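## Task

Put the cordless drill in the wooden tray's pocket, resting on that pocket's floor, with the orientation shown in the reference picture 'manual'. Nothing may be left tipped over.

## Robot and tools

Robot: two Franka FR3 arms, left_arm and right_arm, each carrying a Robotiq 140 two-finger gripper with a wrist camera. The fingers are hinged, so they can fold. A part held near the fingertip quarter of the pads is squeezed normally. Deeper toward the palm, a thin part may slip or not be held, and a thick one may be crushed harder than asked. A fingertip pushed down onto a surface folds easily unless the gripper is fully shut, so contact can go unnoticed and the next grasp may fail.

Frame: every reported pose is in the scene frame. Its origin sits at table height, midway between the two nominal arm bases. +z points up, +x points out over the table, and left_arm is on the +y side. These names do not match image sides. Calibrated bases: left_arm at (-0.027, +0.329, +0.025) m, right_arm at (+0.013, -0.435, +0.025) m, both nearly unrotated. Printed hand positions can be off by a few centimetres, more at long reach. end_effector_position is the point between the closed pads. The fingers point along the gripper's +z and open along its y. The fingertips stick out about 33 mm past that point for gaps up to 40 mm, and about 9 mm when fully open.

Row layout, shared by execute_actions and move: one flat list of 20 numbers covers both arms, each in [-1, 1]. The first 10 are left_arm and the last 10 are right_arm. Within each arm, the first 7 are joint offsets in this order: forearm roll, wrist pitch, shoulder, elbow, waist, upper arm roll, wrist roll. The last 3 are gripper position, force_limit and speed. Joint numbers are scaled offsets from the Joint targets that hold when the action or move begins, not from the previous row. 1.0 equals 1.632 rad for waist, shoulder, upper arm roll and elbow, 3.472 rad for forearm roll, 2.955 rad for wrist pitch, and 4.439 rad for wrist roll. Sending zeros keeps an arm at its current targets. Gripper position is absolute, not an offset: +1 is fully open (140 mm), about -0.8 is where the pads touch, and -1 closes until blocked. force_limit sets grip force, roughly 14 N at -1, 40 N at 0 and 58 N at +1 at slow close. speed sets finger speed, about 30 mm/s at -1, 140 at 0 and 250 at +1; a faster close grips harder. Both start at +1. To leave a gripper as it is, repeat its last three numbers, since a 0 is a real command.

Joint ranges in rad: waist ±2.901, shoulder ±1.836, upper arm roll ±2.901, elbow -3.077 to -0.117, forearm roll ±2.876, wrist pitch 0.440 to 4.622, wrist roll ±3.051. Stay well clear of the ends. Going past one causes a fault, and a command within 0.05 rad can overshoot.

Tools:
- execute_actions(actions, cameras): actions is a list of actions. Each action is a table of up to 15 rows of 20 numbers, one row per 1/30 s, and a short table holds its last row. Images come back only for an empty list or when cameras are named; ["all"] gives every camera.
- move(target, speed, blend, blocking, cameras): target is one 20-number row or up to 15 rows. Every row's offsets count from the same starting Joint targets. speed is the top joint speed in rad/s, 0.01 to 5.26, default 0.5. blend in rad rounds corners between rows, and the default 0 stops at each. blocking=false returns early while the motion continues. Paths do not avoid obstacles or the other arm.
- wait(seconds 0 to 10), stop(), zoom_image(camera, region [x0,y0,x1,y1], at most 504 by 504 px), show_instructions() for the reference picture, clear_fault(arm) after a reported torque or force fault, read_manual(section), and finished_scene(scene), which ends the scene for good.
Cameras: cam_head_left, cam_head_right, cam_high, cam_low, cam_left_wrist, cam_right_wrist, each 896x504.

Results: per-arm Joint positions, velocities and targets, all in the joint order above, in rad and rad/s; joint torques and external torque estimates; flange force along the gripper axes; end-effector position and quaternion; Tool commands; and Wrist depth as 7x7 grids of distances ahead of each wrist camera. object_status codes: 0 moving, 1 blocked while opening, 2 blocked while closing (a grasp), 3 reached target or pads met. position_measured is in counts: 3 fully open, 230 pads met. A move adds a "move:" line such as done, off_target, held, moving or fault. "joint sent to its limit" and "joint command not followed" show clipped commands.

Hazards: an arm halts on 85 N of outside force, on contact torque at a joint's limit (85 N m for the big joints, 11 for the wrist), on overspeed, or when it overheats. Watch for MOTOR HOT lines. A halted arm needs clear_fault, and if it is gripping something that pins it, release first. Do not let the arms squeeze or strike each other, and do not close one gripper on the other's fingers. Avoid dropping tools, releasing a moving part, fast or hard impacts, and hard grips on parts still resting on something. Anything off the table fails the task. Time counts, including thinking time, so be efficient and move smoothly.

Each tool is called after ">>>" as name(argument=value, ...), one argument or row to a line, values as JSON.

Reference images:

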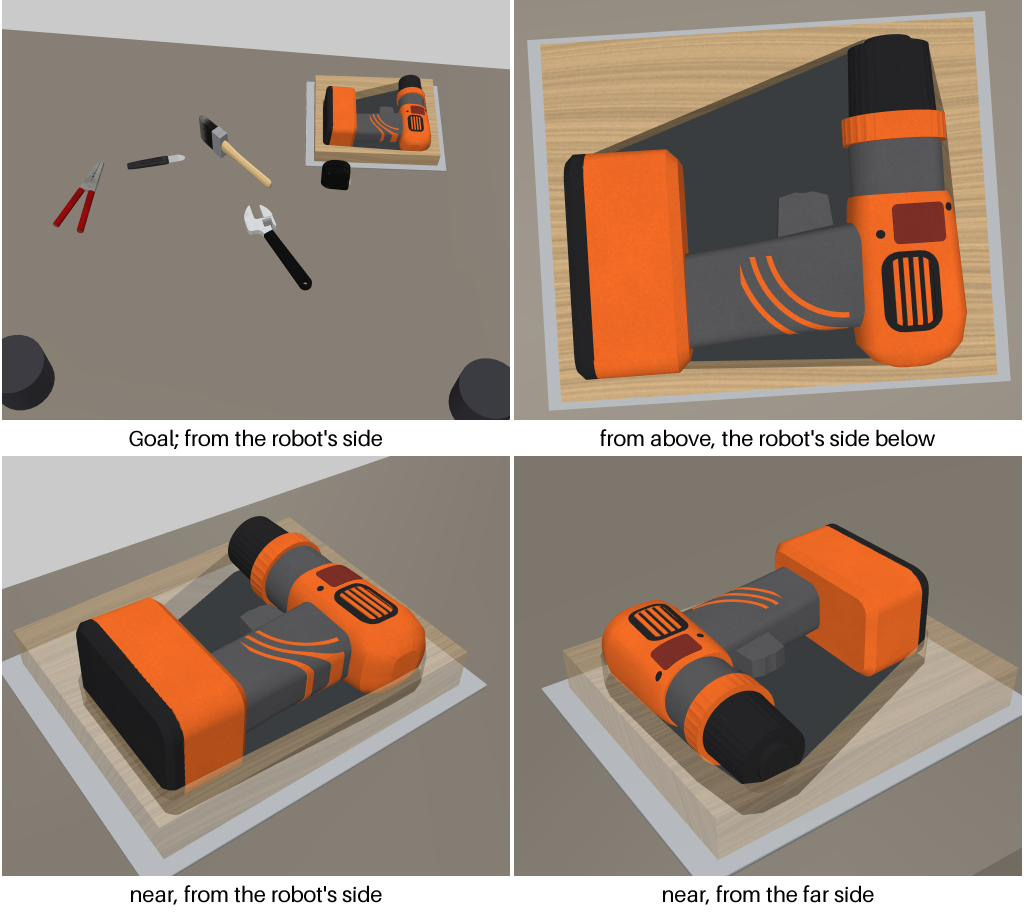

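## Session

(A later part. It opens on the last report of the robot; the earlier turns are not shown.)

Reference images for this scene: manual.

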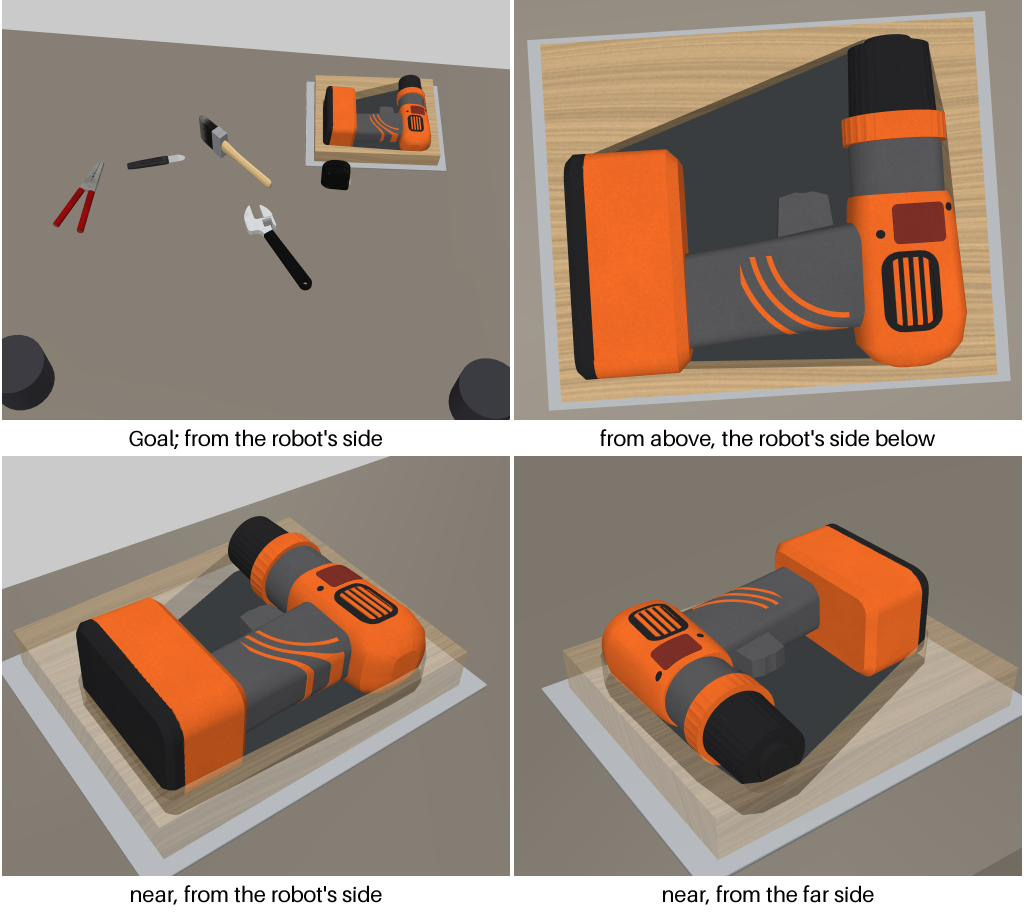

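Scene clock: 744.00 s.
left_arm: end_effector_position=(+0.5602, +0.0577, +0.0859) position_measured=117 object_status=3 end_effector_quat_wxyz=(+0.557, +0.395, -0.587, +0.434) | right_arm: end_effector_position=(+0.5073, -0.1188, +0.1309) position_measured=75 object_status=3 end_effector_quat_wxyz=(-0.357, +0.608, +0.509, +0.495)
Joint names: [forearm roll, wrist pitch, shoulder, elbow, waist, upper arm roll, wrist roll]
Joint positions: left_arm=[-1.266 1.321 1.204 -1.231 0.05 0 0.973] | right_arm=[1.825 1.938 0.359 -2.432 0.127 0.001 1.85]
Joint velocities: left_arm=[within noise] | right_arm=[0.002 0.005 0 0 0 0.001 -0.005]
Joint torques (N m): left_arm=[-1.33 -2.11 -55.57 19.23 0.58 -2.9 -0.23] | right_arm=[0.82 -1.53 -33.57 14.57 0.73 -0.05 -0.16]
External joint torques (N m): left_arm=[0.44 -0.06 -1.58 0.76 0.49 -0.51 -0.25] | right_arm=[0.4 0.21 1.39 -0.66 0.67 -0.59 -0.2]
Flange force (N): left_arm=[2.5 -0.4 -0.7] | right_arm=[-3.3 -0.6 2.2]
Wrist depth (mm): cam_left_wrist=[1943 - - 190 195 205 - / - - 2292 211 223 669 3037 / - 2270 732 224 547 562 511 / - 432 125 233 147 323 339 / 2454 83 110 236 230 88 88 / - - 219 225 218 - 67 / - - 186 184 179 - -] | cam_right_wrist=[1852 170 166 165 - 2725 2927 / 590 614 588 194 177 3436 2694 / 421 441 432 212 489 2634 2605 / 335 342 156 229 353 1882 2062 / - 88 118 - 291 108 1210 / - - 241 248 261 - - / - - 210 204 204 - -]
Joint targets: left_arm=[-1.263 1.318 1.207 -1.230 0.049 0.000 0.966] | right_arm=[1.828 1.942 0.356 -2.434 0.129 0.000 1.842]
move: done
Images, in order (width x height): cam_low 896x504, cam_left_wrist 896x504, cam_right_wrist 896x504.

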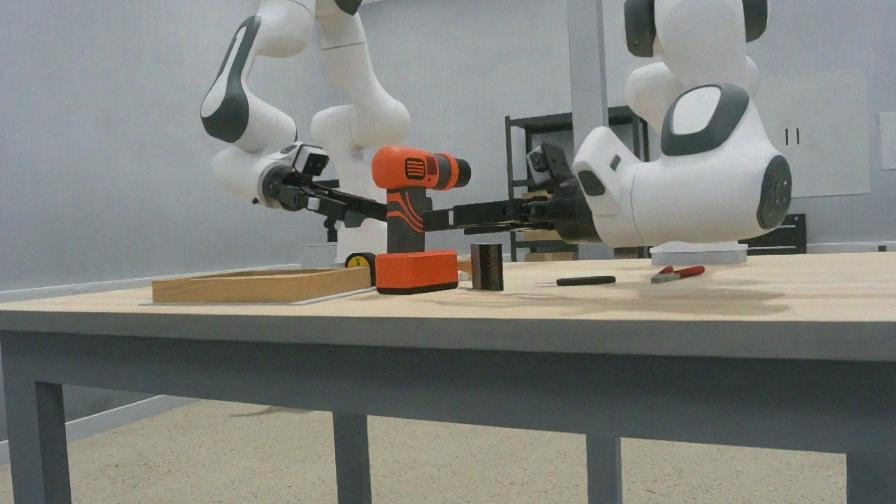

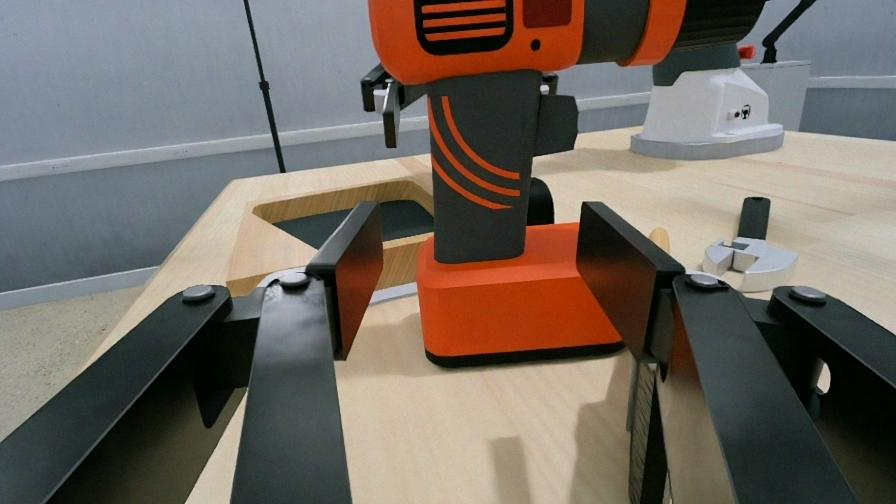

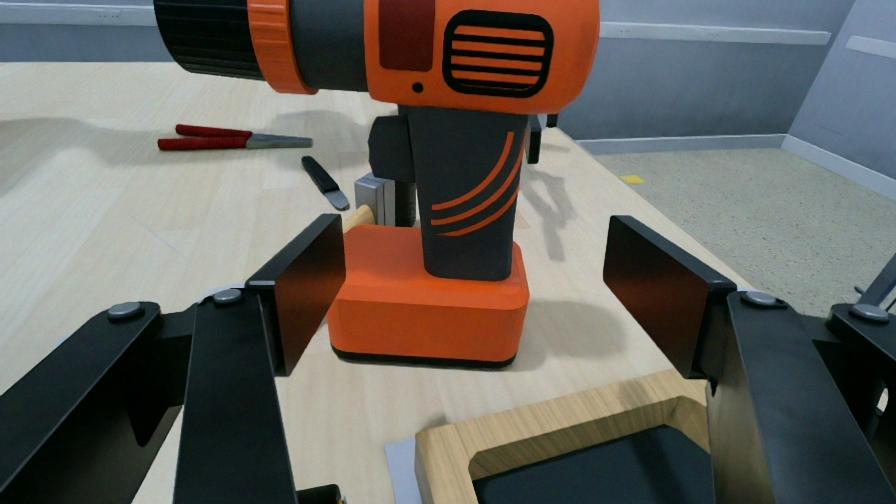

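>>> move(
  target=[0,0,0,0,0.153,0,0,0.1,-1,-1,0.04343,0.01702,0.07475,0.07567,0.09393,0,-0.00376,0.43,-1,0],
  speed=0.2,
  cameras=["cam_right_wrist","cam_low","cam_left_wrist"],
)

Scene clock: 797.87 s.
left_arm: end_effector_position=(+0.6090, +0.2120, +0.0860) position_measured=117 object_status=3 end_effector_quat_wxyz=(+0.499, +0.465, -0.533, +0.500) | right_arm: end_effector_position=(+0.5249, -0.0506, +0.1082) position_measured=75 object_status=3 end_effector_quat_wxyz=(-0.356, +0.607, +0.509, +0.496)
Joint names: [forearm roll, wrist pitch, shoulder, elbow, waist, upper arm roll, wrist roll]
Joint positions: left_arm=[-1.265 1.32 1.204 -1.231 0.3 0.001 0.973] | right_arm=[1.976 1.988 0.475 -2.312 0.281 0 1.833]
Joint velocities: left_arm=[within noise] | right_arm=[0.004 0.003 -0.001 0 0 -0.001 -0.004]
Joint torques (N m): left_arm=[-1.39 -2 -55.6 19.18 0.09 -3.08 -0.27] | right_arm=[0.73 -1.5 -35.7 15.62 0.68 0.09 -0.12]
External joint torques (N m): left_arm=[0.37 0.05 -1.85 0.81 0.02 -0.69 -0.29] | right_arm=[0.42 0.24 2.74 0.22 0.69 -0.36 -0.16]
Flange force (N): left_arm=[3.1 -0.2 0.3] | right_arm=[-7.1 3.0 5.9]
Wrist depth (mm): cam_left_wrist=[- - - - 320 318 673 / - - - 474 364 874 700 / 2531 - 698 633 374 576 514 / 2584 2792 124 399 147 353 342 / 2336 83 110 291 264 88 88 / - - 220 225 219 - 67 / - - 187 185 179 - -] | cam_right_wrist=[114 108 107 101 - 111 2577 / 519 546 523 - 548 - 2026 / 375 381 244 133 415 2605 2605 / 295 306 156 147 157 364 1897 / - 89 133 163 260 108 1151 / - - - - 223 - - / - - 185 187 192 - -]
Joint targets: left_arm=[-1.263 1.318 1.207 -1.230 0.299 0.000 0.966] | right_arm=[1.979 1.992 0.478 -2.310 0.282 0.000 1.826]
move: done
Images, in order (width x height): cam_low 896x504, cam_left_wrist 896x504, cam_right_wrist 896x504.

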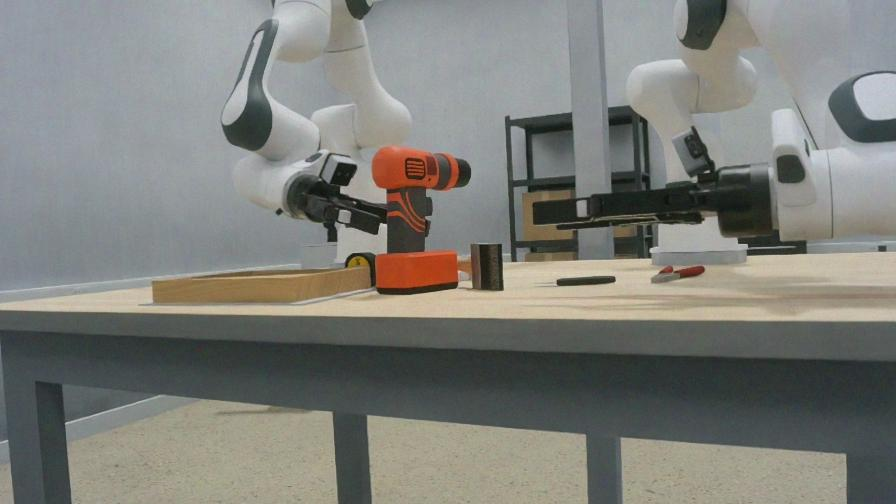

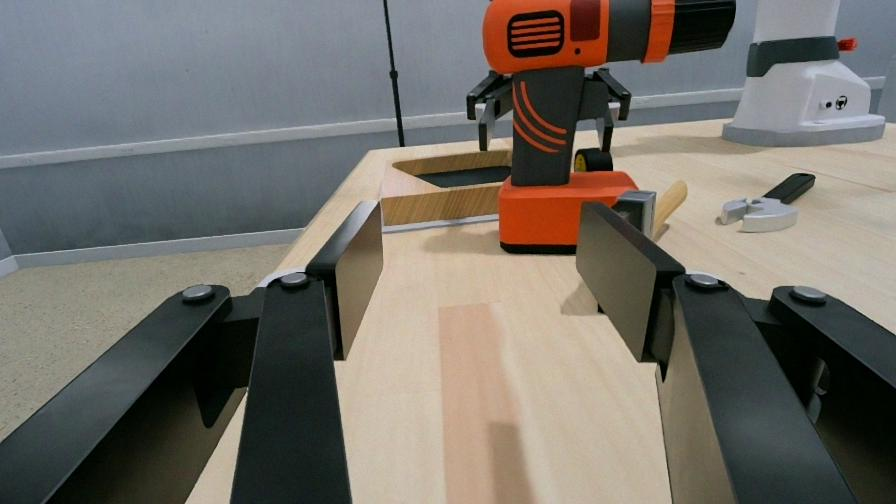

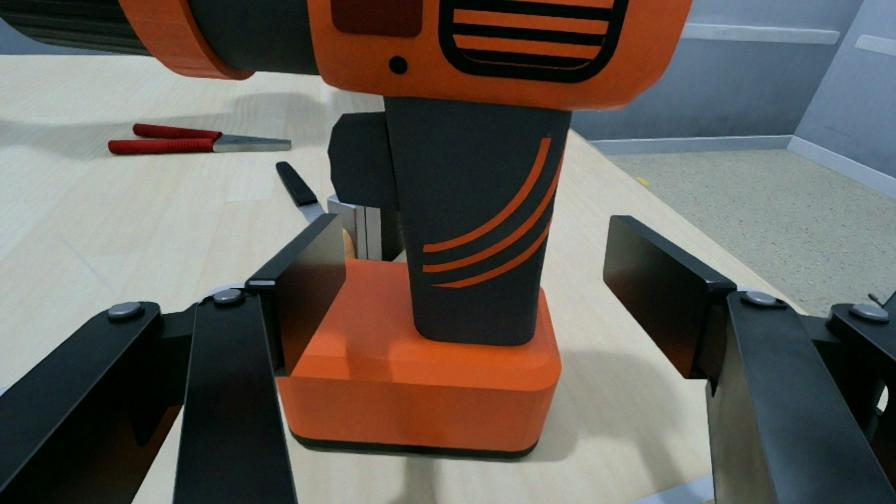

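>>> move(
  target=[
    [0,0,0,0,0,0,0,0.1,-1,-1,0.0009,-0.0010,0.0066,0.0022,0,0,-0.0016,0.43,-1,0],
  ],
  speed=0.05,
  cameras=["cam_right_wrist"],
)

Scene clock: 871.23 s.
left_arm: end_effector_position=(+0.6090, +0.2120, +0.0860) position_measured=117 object_status=3 end_effector_quat_wxyz=(+0.499, +0.465, -0.533, +0.500) | right_arm: end_effector_position=(+0.5248, -0.0511, +0.1032) position_measured=75 object_status=3 end_effector_quat_wxyz=(-0.356, +0.608, +0.509, +0.495)
Joint names: [forearm roll, wrist pitch, shoulder, elbow, waist, upper arm roll, wrist roll]
Joint positions: left_arm=[-1.265 1.32 1.204 -1.231 0.3 0.001 0.973] | right_arm=[1.979 1.989 0.486 -2.308 0.281 0 1.827]
Joint velocities: left_arm=[within noise] | right_arm=[0.001 0.001 0.002 0.002 0 -0.001 -0.004]
Joint torques (N m): left_arm=[-1.38 -2.01 -55.65 19.13 0.13 -3.02 -0.23] | right_arm=[0.67 -1.75 -35.9 15.64 0.63 0.06 -0.1]
External joint torques (N m): left_arm=[0.37 0.03 -1.95 0.81 -0.01 -0.69 -0.25] | right_arm=[0.36 -0.03 2.69 0.38 0.66 -0.37 -0.14]
Flange force (N): left_arm=[3.4 0.2 0.5] | right_arm=[-7.3 3.4 5.7]
Wrist depth (mm): cam_left_wrist=[- - - - 325 309 694 / - 2641 - 508 356 858 704 / - - 708 620 375 583 511 / 2761 2761 121 407 147 352 341 / 2479 83 110 291 262 88 88 / - - 220 225 219 - 66 / - - 188 184 179 - -] | cam_right_wrist=[632 109 106 102 - 2522 - / 504 535 541 122 120 2789 - / 365 376 258 134 401 2823 2419 / 286 297 156 151 157 337 2026 / - 89 117 163 251 108 298 / - - - - 218 - - / - - 185 183 187 - -]
Joint targets: left_arm=[-1.263 1.318 1.207 -1.230 0.299 0.000 0.966] | right_arm=[1.982 1.989 0.489 -2.307 0.282 0.000 1.818]
move: done
Images, in order (width x height): cam_right_wrist 896x504.

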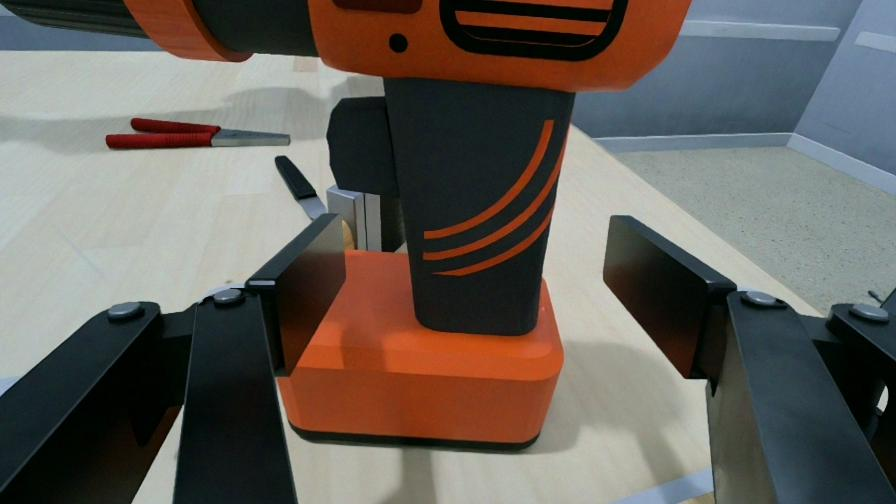

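>>> execute_actions(
  actions=[
    [[0,0,0,0,0,0,0,0.1,-1,-1,0,0,0,0,0,0,0,-1,0,-1]],
    [[0,0,0,0,0,0,0,0.1,-1,-1,0,0,0,0,0,0,0,-1,0,-1]],
    [[0,0,0,0,0,0,0,0.1,-1,-1,0,0,0,0,0,0,0,-1,0,-1]],
    [[0,0,0,0,0,0,0,0.1,-1,-1,0,0,0,0,0,0,0,-1,0,-1]],
    [[0,0,0,0,0,0,0,0.1,-1,-1,0,0,0,0,0,0,0,-1,0,-1]],
    [[0,0,0,0,0,0,0,0.1,-1,-1,0,0,0,0,0,0,0,-1,0,-1]],
  ],
  cameras=["cam_right_wrist"],
)

Scene clock: 880.37 s.
left_arm: end_effector_position=(+0.6090, +0.2120, +0.0860) position_measured=117 object_status=3 end_effector_quat_wxyz=(+0.499, +0.465, -0.533, +0.500) | right_arm: end_effector_position=(+0.5250, -0.0512, +0.1033) position_measured=154 object_status=2 end_effector_quat_wxyz=(-0.355, +0.607, +0.510, +0.495)
Joint names: [forearm roll, wrist pitch, shoulder, elbow, waist, upper arm roll, wrist roll]
Joint positions: left_arm=[-1.265 1.32 1.204 -1.231 0.3 0.001 0.973] | right_arm=[1.979 1.988 0.486 -2.308 0.281 0 1.824]
Joint torques (N m): left_arm=[-1.37 -2 -55.64 19.15 0.12 -3.06 -0.25] | right_arm=[0.75 -1.36 -35.07 15.95 0.91 0.3 -0.1]
External joint torques (N m): left_arm=[0.4 0.06 -1.73 0.73 0.33 -0.51 -0.27] | right_arm=[0.45 0.41 3.49 0.69 0.74 -0.33 -0.14]
External joint torques at the end of the 2nd action: left_arm=[0.39 0.05 -1.77 0.73 0.32 -0.53 -0.26] | right_arm=[0.39 -0.02 2.6 0.3 0.66 -0.36 -0.19]
External joint torques at the end of the 3rd action: left_arm=[0.4 0.04 -1.79 0.69 0 -0.63 -0.29] | right_arm=[0.38 -0.03 2.57 0.31 0.63 -0.46 -0.19]
External joint torques at the end of the 4th action: left_arm=[0.39 0.05 -1.8 0.8 0.2 -0.56 -0.3] | right_arm=[0.47 0.39 3.48 0.67 0.94 -0.11 -0.08]
External joint torques at the end of the 5th action: left_arm=[0.39 0.05 -1.59 0.63 0.16 -0.64 -0.27] | right_arm=[0.45 0.4 3.63 0.64 0.86 -0.23 -0.12]
Flange force (N): left_arm=[3.0 0.1 -0.1] | right_arm=[-9.2 5.0 8.2]
Flange force at the end of the 2nd action (N): left_arm=[3.1 0.2 0.0] | right_arm=[-7.1 2.9 5.5]
Flange force at the end of the 3rd action (N): left_arm=[3.3 0.3 0.5] | right_arm=[-7.1 3.0 5.3]
Flange force at the end of the 4th action (N): left_arm=[3.0 -0.2 0.0] | right_arm=[-8.9 4.7 8.6]
Flange force at the end of the 5th action (N): left_arm=[2.9 0.2 0.2] | right_arm=[-9.4 4.9 8.6]
Wrist depth (mm): cam_left_wrist=[2584 2336 - - 324 326 658 / - - - 2249 358 880 696 / - - 2761 617 375 583 519 / 2612 3075 121 405 147 353 341 / 2314 83 110 292 262 88 88 / - - 220 225 220 - 67 / - - 187 185 179 - -] | cam_right_wrist=[641 699 106 100 - 2237 2237 / 495 554 548 122 124 2823 2522 / 364 376 346 134 401 2664 2496 / 285 292 297 147 150 331 1992 / 236 247 89 162 120 89 1151 / - - - - - - - / - - - 183 186 - -]
Joint targets: left_arm=[-1.263 1.318 1.207 -1.230 0.299 0.000 0.966] | right_arm=[1.982 1.989 0.489 -2.307 0.282 0.000 1.818]
Step readings (joint positions of left_arm | right_arm; steps 1 to 15: 1st action; 16 to 30: 2nd action; 31 to 45: 3rd action; 46 to 60: 4th action; 61 to 75: 5th action; 76 to 90: 6th action):
0: [-1.265 1.320 1.204 -1.231 0.300 0.001 0.973] | [1.979 1.989 0.486 -2.308 0.281 0.000 1.825]
1: [-1.265 1.320 1.204 -1.231 0.300 0.001 0.973] | [1.979 1.989 0.486 -2.308 0.281 0.000 1.825]
2: [-1.265 1.320 1.204 -1.231 0.300 0.001 0.973] | [1.979 1.989 0.486 -2.308 0.281 0.000 1.825]
4: [-1.265 1.320 1.204 -1.231 0.300 0.001 0.973] | [1.979 1.989 0.486 -2.308 0.281 0.000 1.825]
8: [-1.265 1.320 1.204 -1.231 0.300 0.001 0.973] | [1.979 1.989 0.486 -2.308 0.281 0.000 1.825]
15: [-1.265 1.320 1.204 -1.231 0.300 0.001 0.973] | [1.979 1.989 0.486 -2.308 0.281 0.000 1.825]
16: [-1.265 1.320 1.204 -1.231 0.300 0.001 0.973] | [1.979 1.989 0.486 -2.308 0.281 0.000 1.825]
17: [-1.265 1.320 1.204 -1.231 0.300 0.001 0.973] | [1.979 1.989 0.486 -2.308 0.281 0.000 1.825]
19: [-1.265 1.320 1.204 -1.231 0.300 0.001 0.973] | [1.979 1.989 0.486 -2.308 0.281 0.000 1.825]
23: [-1.265 1.320 1.204 -1.231 0.300 0.001 0.973] | [1.979 1.989 0.486 -2.308 0.281 0.000 1.825]
30: [-1.265 1.320 1.204 -1.231 0.300 0.001 0.973] | [1.979 1.989 0.486 -2.308 0.281 0.000 1.825]
31: [-1.265 1.320 1.204 -1.231 0.300 0.001 0.973] | [1.979 1.989 0.486 -2.308 0.281 0.000 1.825]
32: [-1.265 1.320 1.204 -1.231 0.300 0.001 0.973] | [1.979 1.989 0.486 -2.308 0.281 0.000 1.825]
34: [-1.265 1.320 1.204 -1.231 0.300 0.001 0.973] | [1.979 1.989 0.486 -2.308 0.281 0.000 1.825]
38: [-1.265 1.320 1.204 -1.231 0.300 0.001 0.973] | [1.979 1.989 0.486 -2.308 0.281 0.000 1.825]
45: [-1.265 1.320 1.204 -1.231 0.300 0.001 0.973] | [1.979 1.989 0.486 -2.308 0.281 0.000 1.825]
46: [-1.265 1.320 1.204 -1.231 0.300 0.001 0.973] | [1.979 1.989 0.486 -2.308 0.281 0.000 1.825]
47: [-1.265 1.320 1.204 -1.231 0.300 0.001 0.973] | [1.979 1.989 0.486 -2.308 0.281 0.000 1.825]
49: [-1.265 1.320 1.204 -1.231 0.300 0.001 0.973] | [1.979 1.989 0.486 -2.308 0.281 0.000 1.825]
53: [-1.265 1.320 1.204 -1.231 0.300 0.001 0.973] | [1.979 1.988 0.486 -2.308 0.281 0.000 1.825]
60: [-1.265 1.320 1.204 -1.231 0.300 0.001 0.973] | [1.979 1.988 0.486 -2.308 0.281 0.000 1.824]
61: [-1.265 1.320 1.204 -1.231 0.300 0.001 0.973] | [1.979 1.988 0.486 -2.308 0.281 0.000 1.824]
62: [-1.265 1.320 1.204 -1.231 0.300 0.001 0.973] | [1.979 1.988 0.486 -2.308 0.281 0.000 1.824]
64: [-1.265 1.320 1.204 -1.231 0.300 0.001 0.973] | [1.979 1.988 0.486 -2.308 0.281 0.000 1.824]
68: [-1.265 1.320 1.204 -1.231 0.300 0.001 0.973] | [1.979 1.988 0.486 -2.308 0.281 0.000 1.824]
75: [-1.265 1.320 1.204 -1.231 0.300 0.001 0.973] | [1.979 1.988 0.486 -2.308 0.281 0.000 1.824]
76: [-1.265 1.320 1.204 -1.231 0.300 0.001 0.973] | [1.979 1.988 0.486 -2.308 0.281 0.000 1.824]
77: [-1.265 1.320 1.204 -1.231 0.300 0.001 0.973] | [1.979 1.988 0.486 -2.308 0.281 0.000 1.824]
79: [-1.265 1.320 1.204 -1.231 0.300 0.001 0.973] | [1.979 1.988 0.486 -2.308 0.281 0.000 1.824]
83: [-1.265 1.320 1.204 -1.231 0.300 0.001 0.973] | [1.979 1.988 0.486 -2.308 0.281 0.000 1.824]
90: [-1.265 1.320 1.204 -1.231 0.300 0.001 0.973] | [1.979 1.988 0.486 -2.308 0.281 0.000 1.824]
Images, in order (width x height): cam_right_wrist 896x504.

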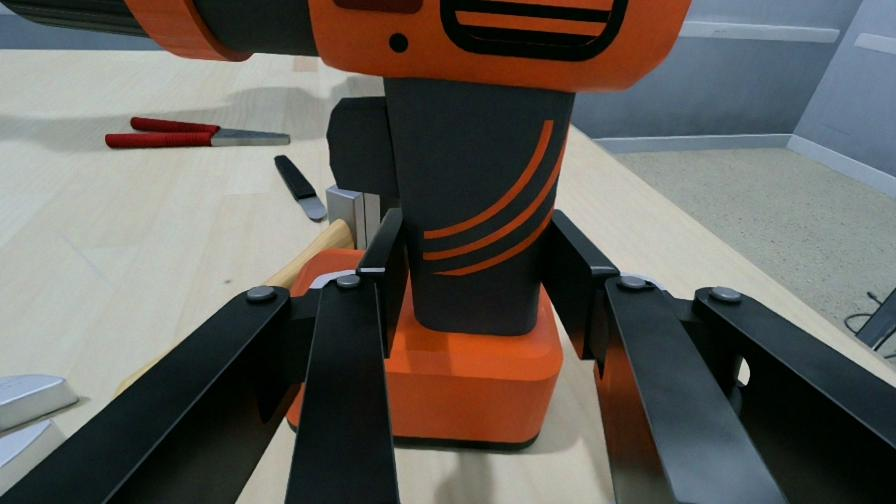

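>>> move(
  target=[
    [0,0,0,0,0,0,0,0.1,-1,-1,-0.0055,0.0056,-0.0387,-0.0112,0.0014,0,0.0104,-1,0,-1],
    [0,0,0,0,0,0,0,0.1,-1,-1,-0.02756,0.02816,-0.1933,-0.0558,0.0070,0,0.0520,-1,0,-1],
  ],
  speed=[0.06,0.2],
  blend=0.02,
  cameras=["cam_right_wrist","cam_head_right"],
)

Scene clock: 916.07 s.
left_arm: end_effector_position=(+0.6090, +0.2120, +0.0860) position_measured=117 object_status=3 end_effector_quat_wxyz=(+0.499, +0.465, -0.533, +0.500) | right_arm: end_effector_position=(+0.5233, -0.0584, +0.2068) position_measured=154 object_status=2 end_effector_quat_wxyz=(-0.347, +0.613, +0.515, +0.489)
Joint names: [forearm roll, wrist pitch, shoulder, elbow, waist, upper arm roll, wrist roll]
Joint positions: left_arm=[-1.265 1.32 1.204 -1.231 0.3 0.001 0.973] | right_arm=[1.884 2.088 0.186 -2.404 0.292 -0.001 2.035]
Joint velocities: left_arm=[within noise] | right_arm=[0 -0.001 0.001 0.001 0.001 0 0.005]
Joint torques (N m): left_arm=[-1.37 -2 -55.61 19.14 0.13 -3.03 -0.25] | right_arm=[1.46 -4.16 -37.75 23.16 0.75 0.23 0.56]
External joint torques (N m): left_arm=[0.38 0.04 -1.82 0.79 0.06 -0.66 -0.27] | right_arm=[1.1 -2.72 -4.5 4.15 0.74 0.07 0.53]
Flange force (N): left_arm=[3.1 -0.1 0.2] | right_arm=[7.4 2.9 -1.2]
Wrist depth (mm): cam_left_wrist=[- - - - 336 2699 677 / - - 2641 2699 351 893 698 / - 2229 633 621 506 574 508 / 2584 3037 111 408 147 350 342 / 2429 83 110 290 263 88 88 / - - 220 225 219 - 67 / - - 187 185 179 - -] | cam_right_wrist=[114 - 106 100 - 1912 2324 / 708 736 - 123 123 - 2891 / 546 570 549 134 2419 2664 2757 / 433 446 457 145 150 2098 2216 / 369 - 92 163 120 89 1694 / - - - - - - - / - - - 281 - - -]
Joint targets: left_arm=[-1.263 1.318 1.207 -1.230 0.299 0.000 0.966] | right_arm=[1.887 2.072 0.173 -2.398 0.294 0.000 2.049]
move: off_target (right_arm); right_arm: the wrist pitch is farthest, 0.016 rad from its target
Images, in order (width x height): cam_head_right 896x504, cam_right_wrist 896x504.

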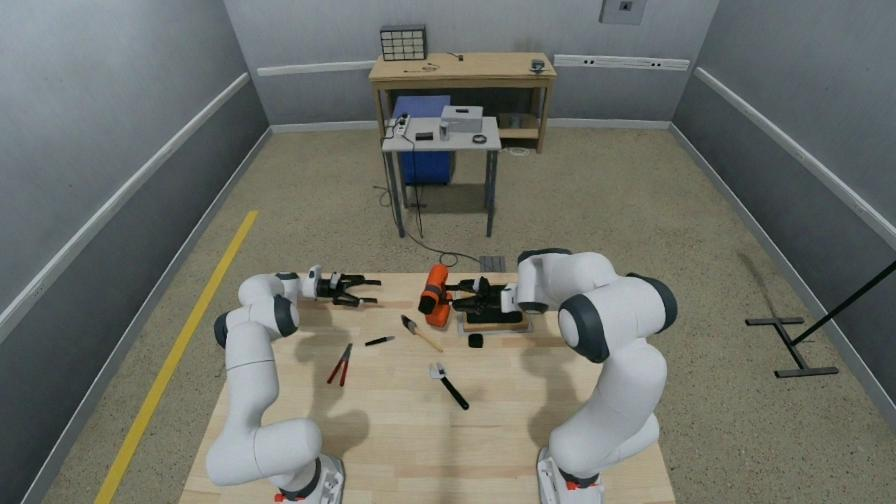

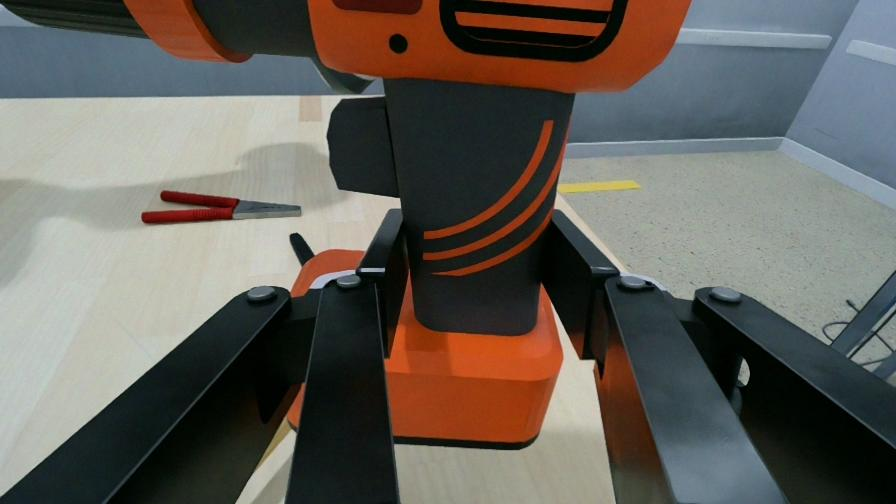

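>>> move(
  target=[
    [0,0,0,0,0,0,0,0.1,-1,-1,0,0,-0.1366,0,0,0,0,-1,0,-1],
    [0,0,0,0,0,0,0,0.1,-1,-1,-0.45694,0.0095,-0.1795,0.2132,-0.0213,0,-0.4773,-1,0,-1],
    [0,0,0,0,0,0,0,0.1,-1,-1,-0.45694,0.0095,-0.0890,0.2132,-0.0213,0,-0.4773,-1,0,-1],
  ],
  speed=[0.3,0.6,0.25],
  blend=[0.1,0.05,0],
  cameras=["all"],
)

Scene clock: 1085.13 s.
left_arm: end_effector_position=(+0.6090, +0.2120, +0.0860) position_measured=117 object_status=3 end_effector_quat_wxyz=(+0.499, +0.465, -0.533, +0.500) | right_arm: end_effector_position=(+0.5370, -0.2317, +0.2369) position_measured=154 object_status=2 end_effector_quat_wxyz=(-0.079, +0.753, -0.645, -0.103)
Joint names: [forearm roll, wrist pitch, shoulder, elbow, waist, upper arm roll, wrist roll]
Joint positions: left_arm=[-1.265 1.32 1.204 -1.231 0.3 0.001 0.973] | right_arm=[0.301 2.09 0.04 -2.06 0.261 -0.001 -0.06]
Joint velocities: left_arm=[within noise] | right_arm=[0 0.001 0 0 0 -0.001 -0.006]
Joint torques (N m): left_arm=[-1.38 -2.01 -55.62 19.15 0.14 -3.05 -0.27] | right_arm=[1.15 3.69 -38.24 29.83 -0.22 -0.16 -0.24]
External joint torques (N m): left_arm=[0.38 0.06 -1.82 0.8 0.26 -0.54 -0.29] | right_arm=[0.29 1.26 -4.51 5.48 -0.29 -0.28 -0.23]
Flange force (N): left_arm=[3.1 -0.1 -0.1] | right_arm=[-2.1 -5.8 -8.8]
Wrist depth (mm): cam_left_wrist=[- - - 442 415 3075 694 / - 3196 2584 - 2557 868 759 / - - 708 638 508 572 511 / 2670 2479 111 403 147 351 342 / 2270 83 110 291 263 88 88 / - - 219 225 220 - 67 / - - 187 185 179 - -] | cam_right_wrist=[1118 109 - 100 - 313 312 / 1204 338 - 122 335 342 342 / 1317 381 - 135 368 377 378 / 1501 430 408 151 147 418 421 / 1670 - 92 162 120 89 465 / - - - 163 - - - / - - - 636 - - -]
Joint targets: left_arm=[-1.263 1.318 1.207 -1.230 0.299 0.000 0.966] | right_arm=[0.300 2.101 0.028 -2.050 0.259 0.000 -0.070]
move: off_target (right_arm); right_arm: the shoulder is farthest, 0.013 rad from its target

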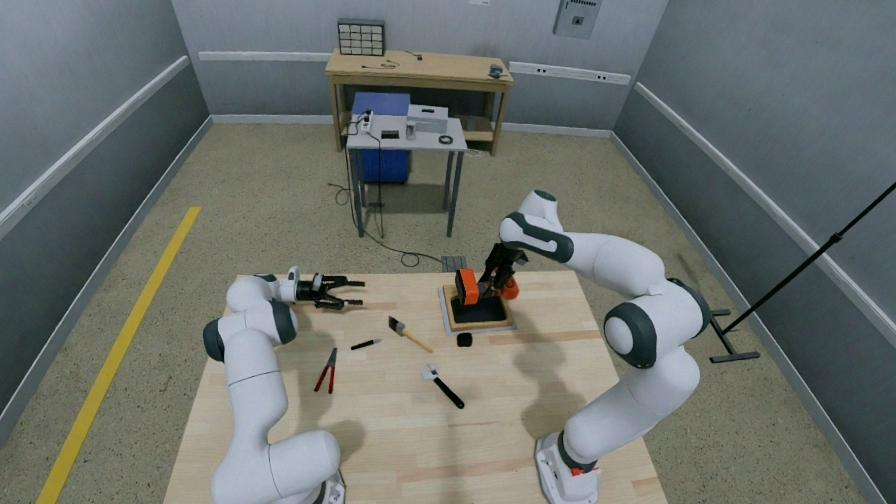

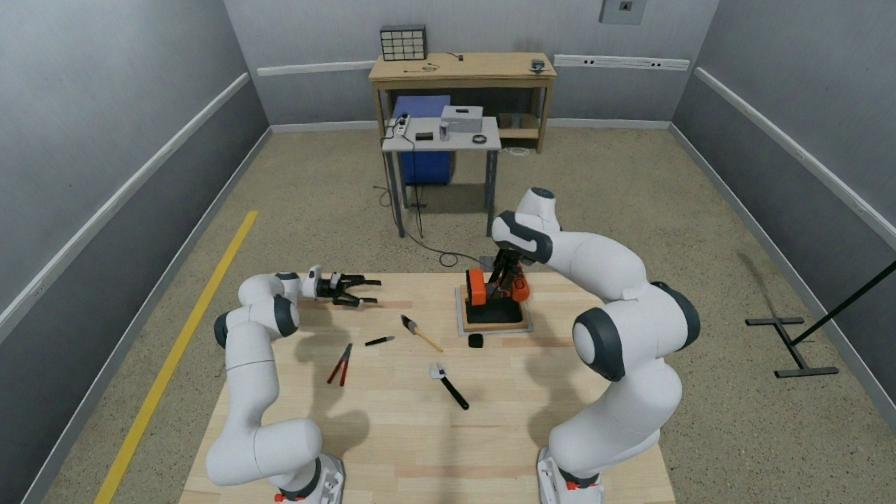

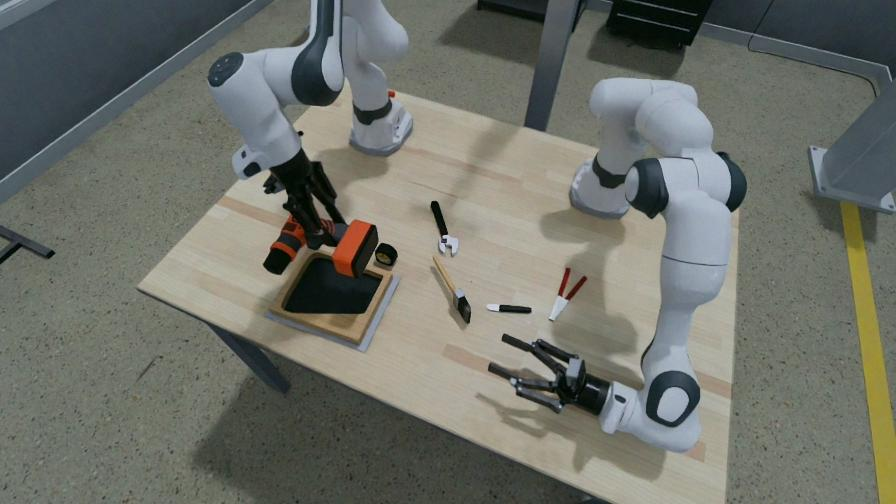

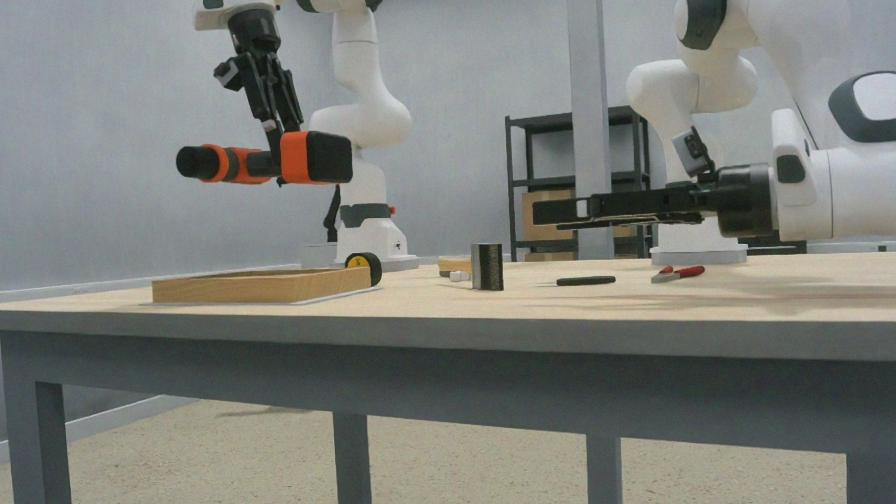

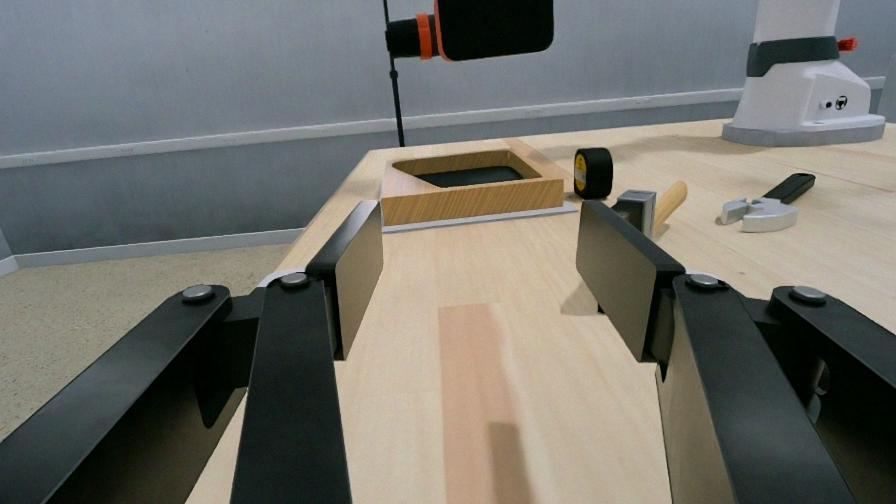

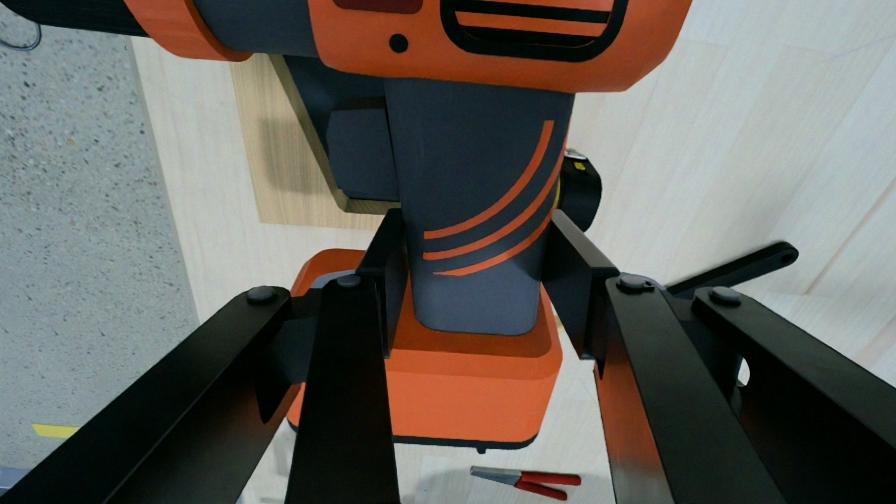

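>>> zoom_image(
  camera="cam_right_wrist",
  region=[210, 30, 410, 260],
)

>>> zoom_image(
  camera="cam_high",
  region=[230, 190, 430, 370],
)

>>> zoom_image(
  camera="cam_low",
  region=[130, 100, 400, 320],
)

Scaled by 2.191.

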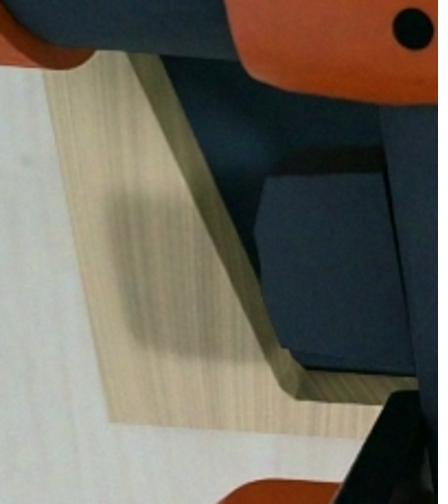

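Scaled by 2.520.

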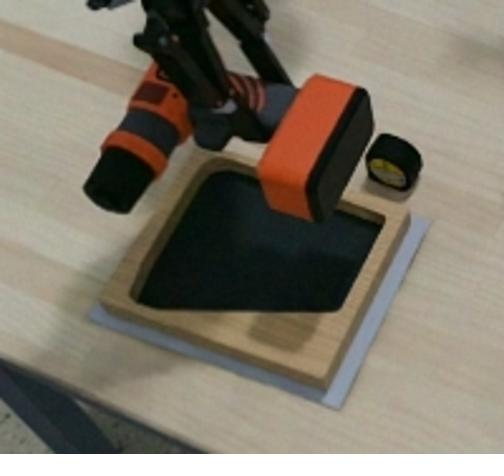

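Scaled by 1.867.

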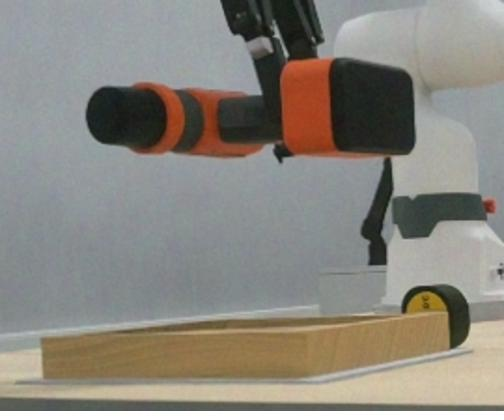

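>>> move(
  target=[-0.0278,0.1836,-0.5319,-0.4614,-0.2763,0,-0.0582,0.1,-1,-1,0.02045,0.0917,0.0809,-0.0732,0.0119,0,-0.0234,-1,0,-1],
  speed=0.4,
  cameras=["cam_high","cam_low","cam_left_wrist","cam_right_wrist"],
)

Scene clock: 1238.70 s.
left_arm: end_effector_position=(+0.5401, -0.0198, +0.2641) position_measured=117 object_status=3 end_effector_quat_wxyz=(-0.415, -0.560, +0.598, -0.396) | right_arm: end_effector_position=(+0.5443, -0.2318, +0.1352) position_measured=154 object_status=2 end_effector_quat_wxyz=(-0.091, +0.757, -0.640, -0.091)
Joint names: [forearm roll, wrist pitch, shoulder, elbow, waist, upper arm roll, wrist roll]
Joint positions: left_arm=[-1.356 1.856 0.34 -1.981 -0.151 -0.001 0.716] | right_arm=[0.367 2.36 0.17 -2.177 0.277 -0.001 -0.165]
Joint velocities: left_arm=[0 0.001 0 0.001 0 0 -0.006] | right_arm=[within noise]
Joint torques (N m): left_arm=[-1.63 -0.27 -42.21 21.2 0.44 -0.5 -0.26] | right_arm=[1.27 3.93 -40.64 27 0.76 -0.12 -0.25]
External joint torques (N m): left_arm=[-0.49 0.48 -1.5 -0.25 0.52 0.06 -0.29] | right_arm=[0.78 1.47 -4.49 4.63 0.74 -0.27 -0.24]
Flange force (N): left_arm=[2.6 4.8 -0.5] | right_arm=[-2.3 -3.4 -5.8]
Wrist depth (mm): cam_left_wrist=[2730 - 2825 333 2150 - 533 / 2382 - 2699 358 865 838 548 / 2336 2405 779 389 690 679 555 / 1854 1928 124 362 147 556 546 / 1699 83 110 362 394 88 88 / - - 387 391 401 - 67 / - - 367 366 358 - -] | cam_right_wrist=[230 - 107 102 - 218 216 / 249 239 229 - 235 238 236 / 281 273 248 134 259 263 260 / 1387 304 118 147 147 285 288 / 1560 - 92 163 120 89 316 / - - - 163 - - - / - - - 467 - - -]
Joint targets: left_arm=[-1.359 1.860 0.339 -1.983 -0.152 0.000 0.708] | right_arm=[0.371 2.372 0.160 -2.169 0.279 0.000 -0.174]
move: off_target (right_arm); right_arm: the wrist pitch is farthest, 0.012 rad from its target
Images, in order (width x height): cam_high 896x504, cam_low 896x504, cam_left_wrist 896x504, cam_right_wrist 896x504.

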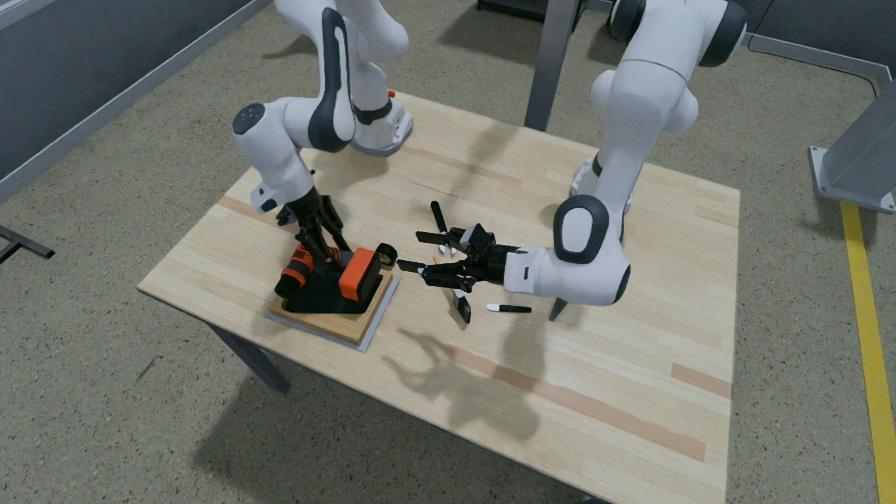

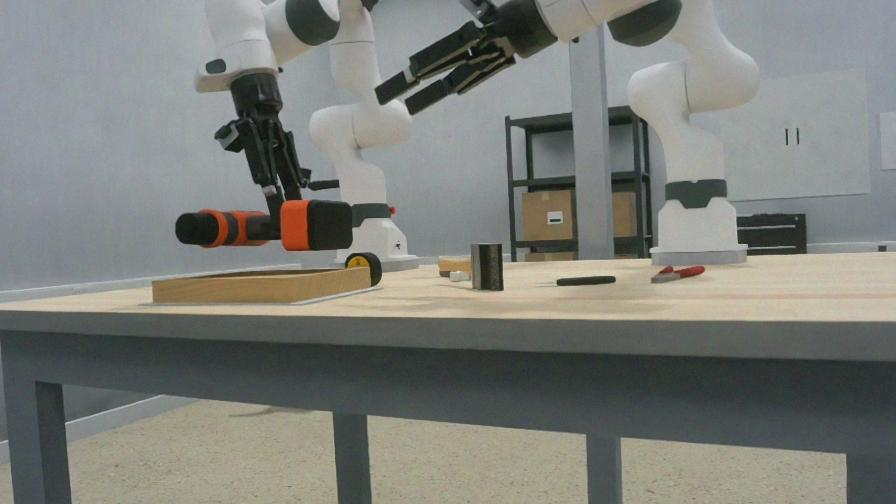

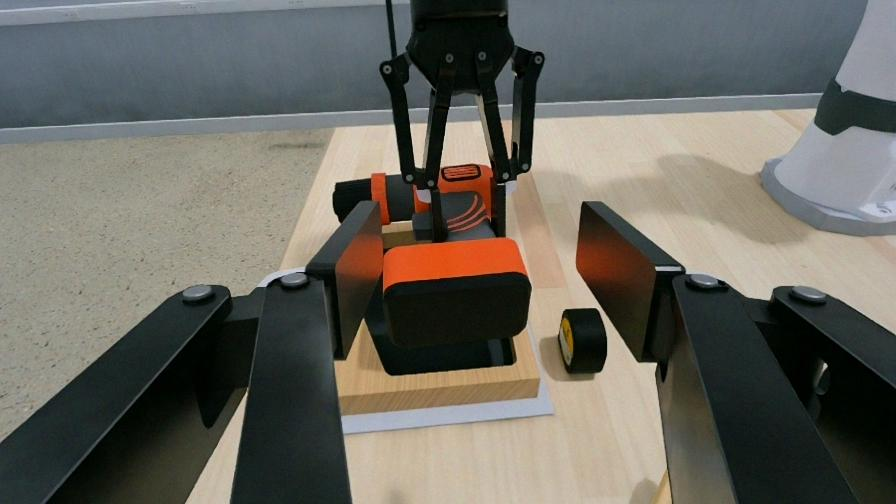

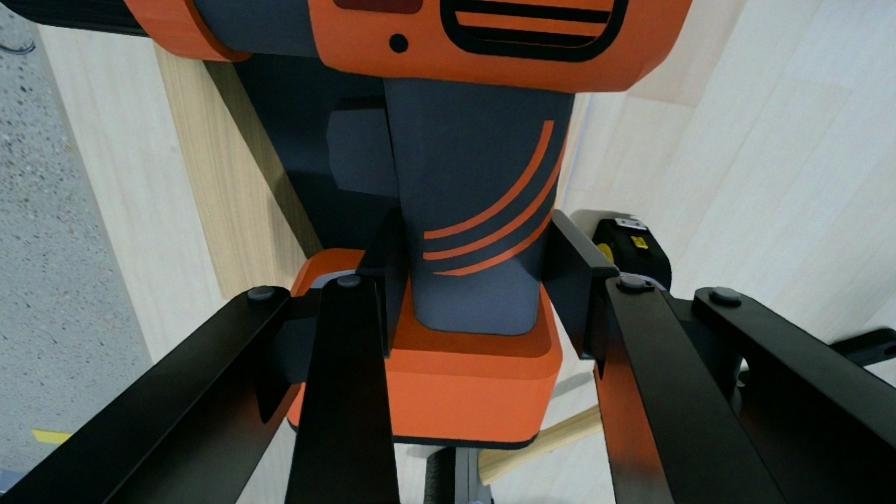

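>>> zoom_image(
  camera="cam_left_wrist",
  region=[320, 140, 620, 440],
)

>>> zoom_image(
  camera="cam_right_wrist",
  region=[140, 30, 420, 310],
)

>>> zoom_image(
  camera="cam_high",
  region=[240, 210, 420, 370],
)

>>> zoom_image(
  camera="cam_low",
  region=[140, 160, 400, 320],
)

Scaled by 1.680.

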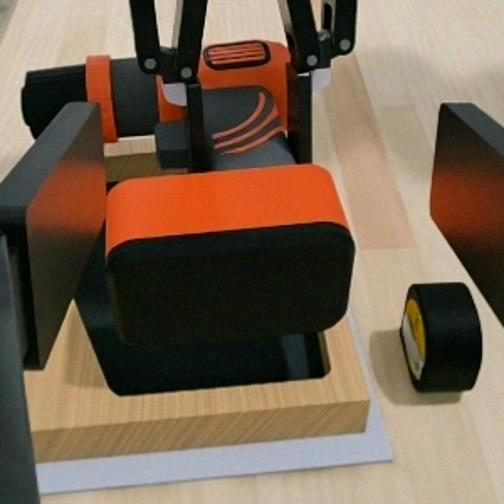

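Scaled by 1.800.

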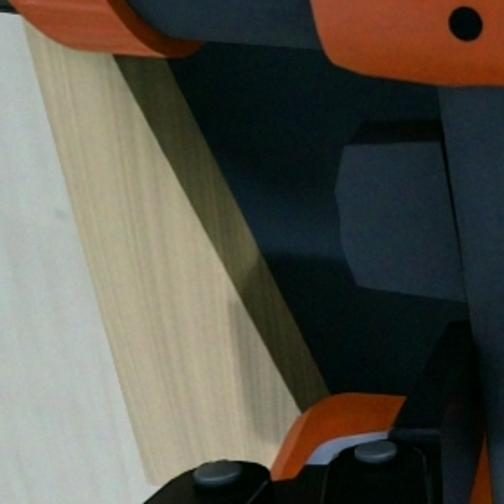

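Scaled by 2.800.

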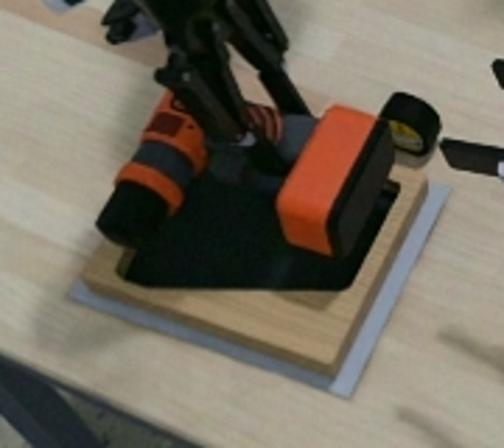

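Scaled by 1.938.

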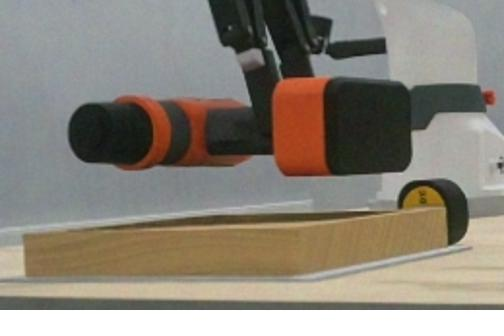

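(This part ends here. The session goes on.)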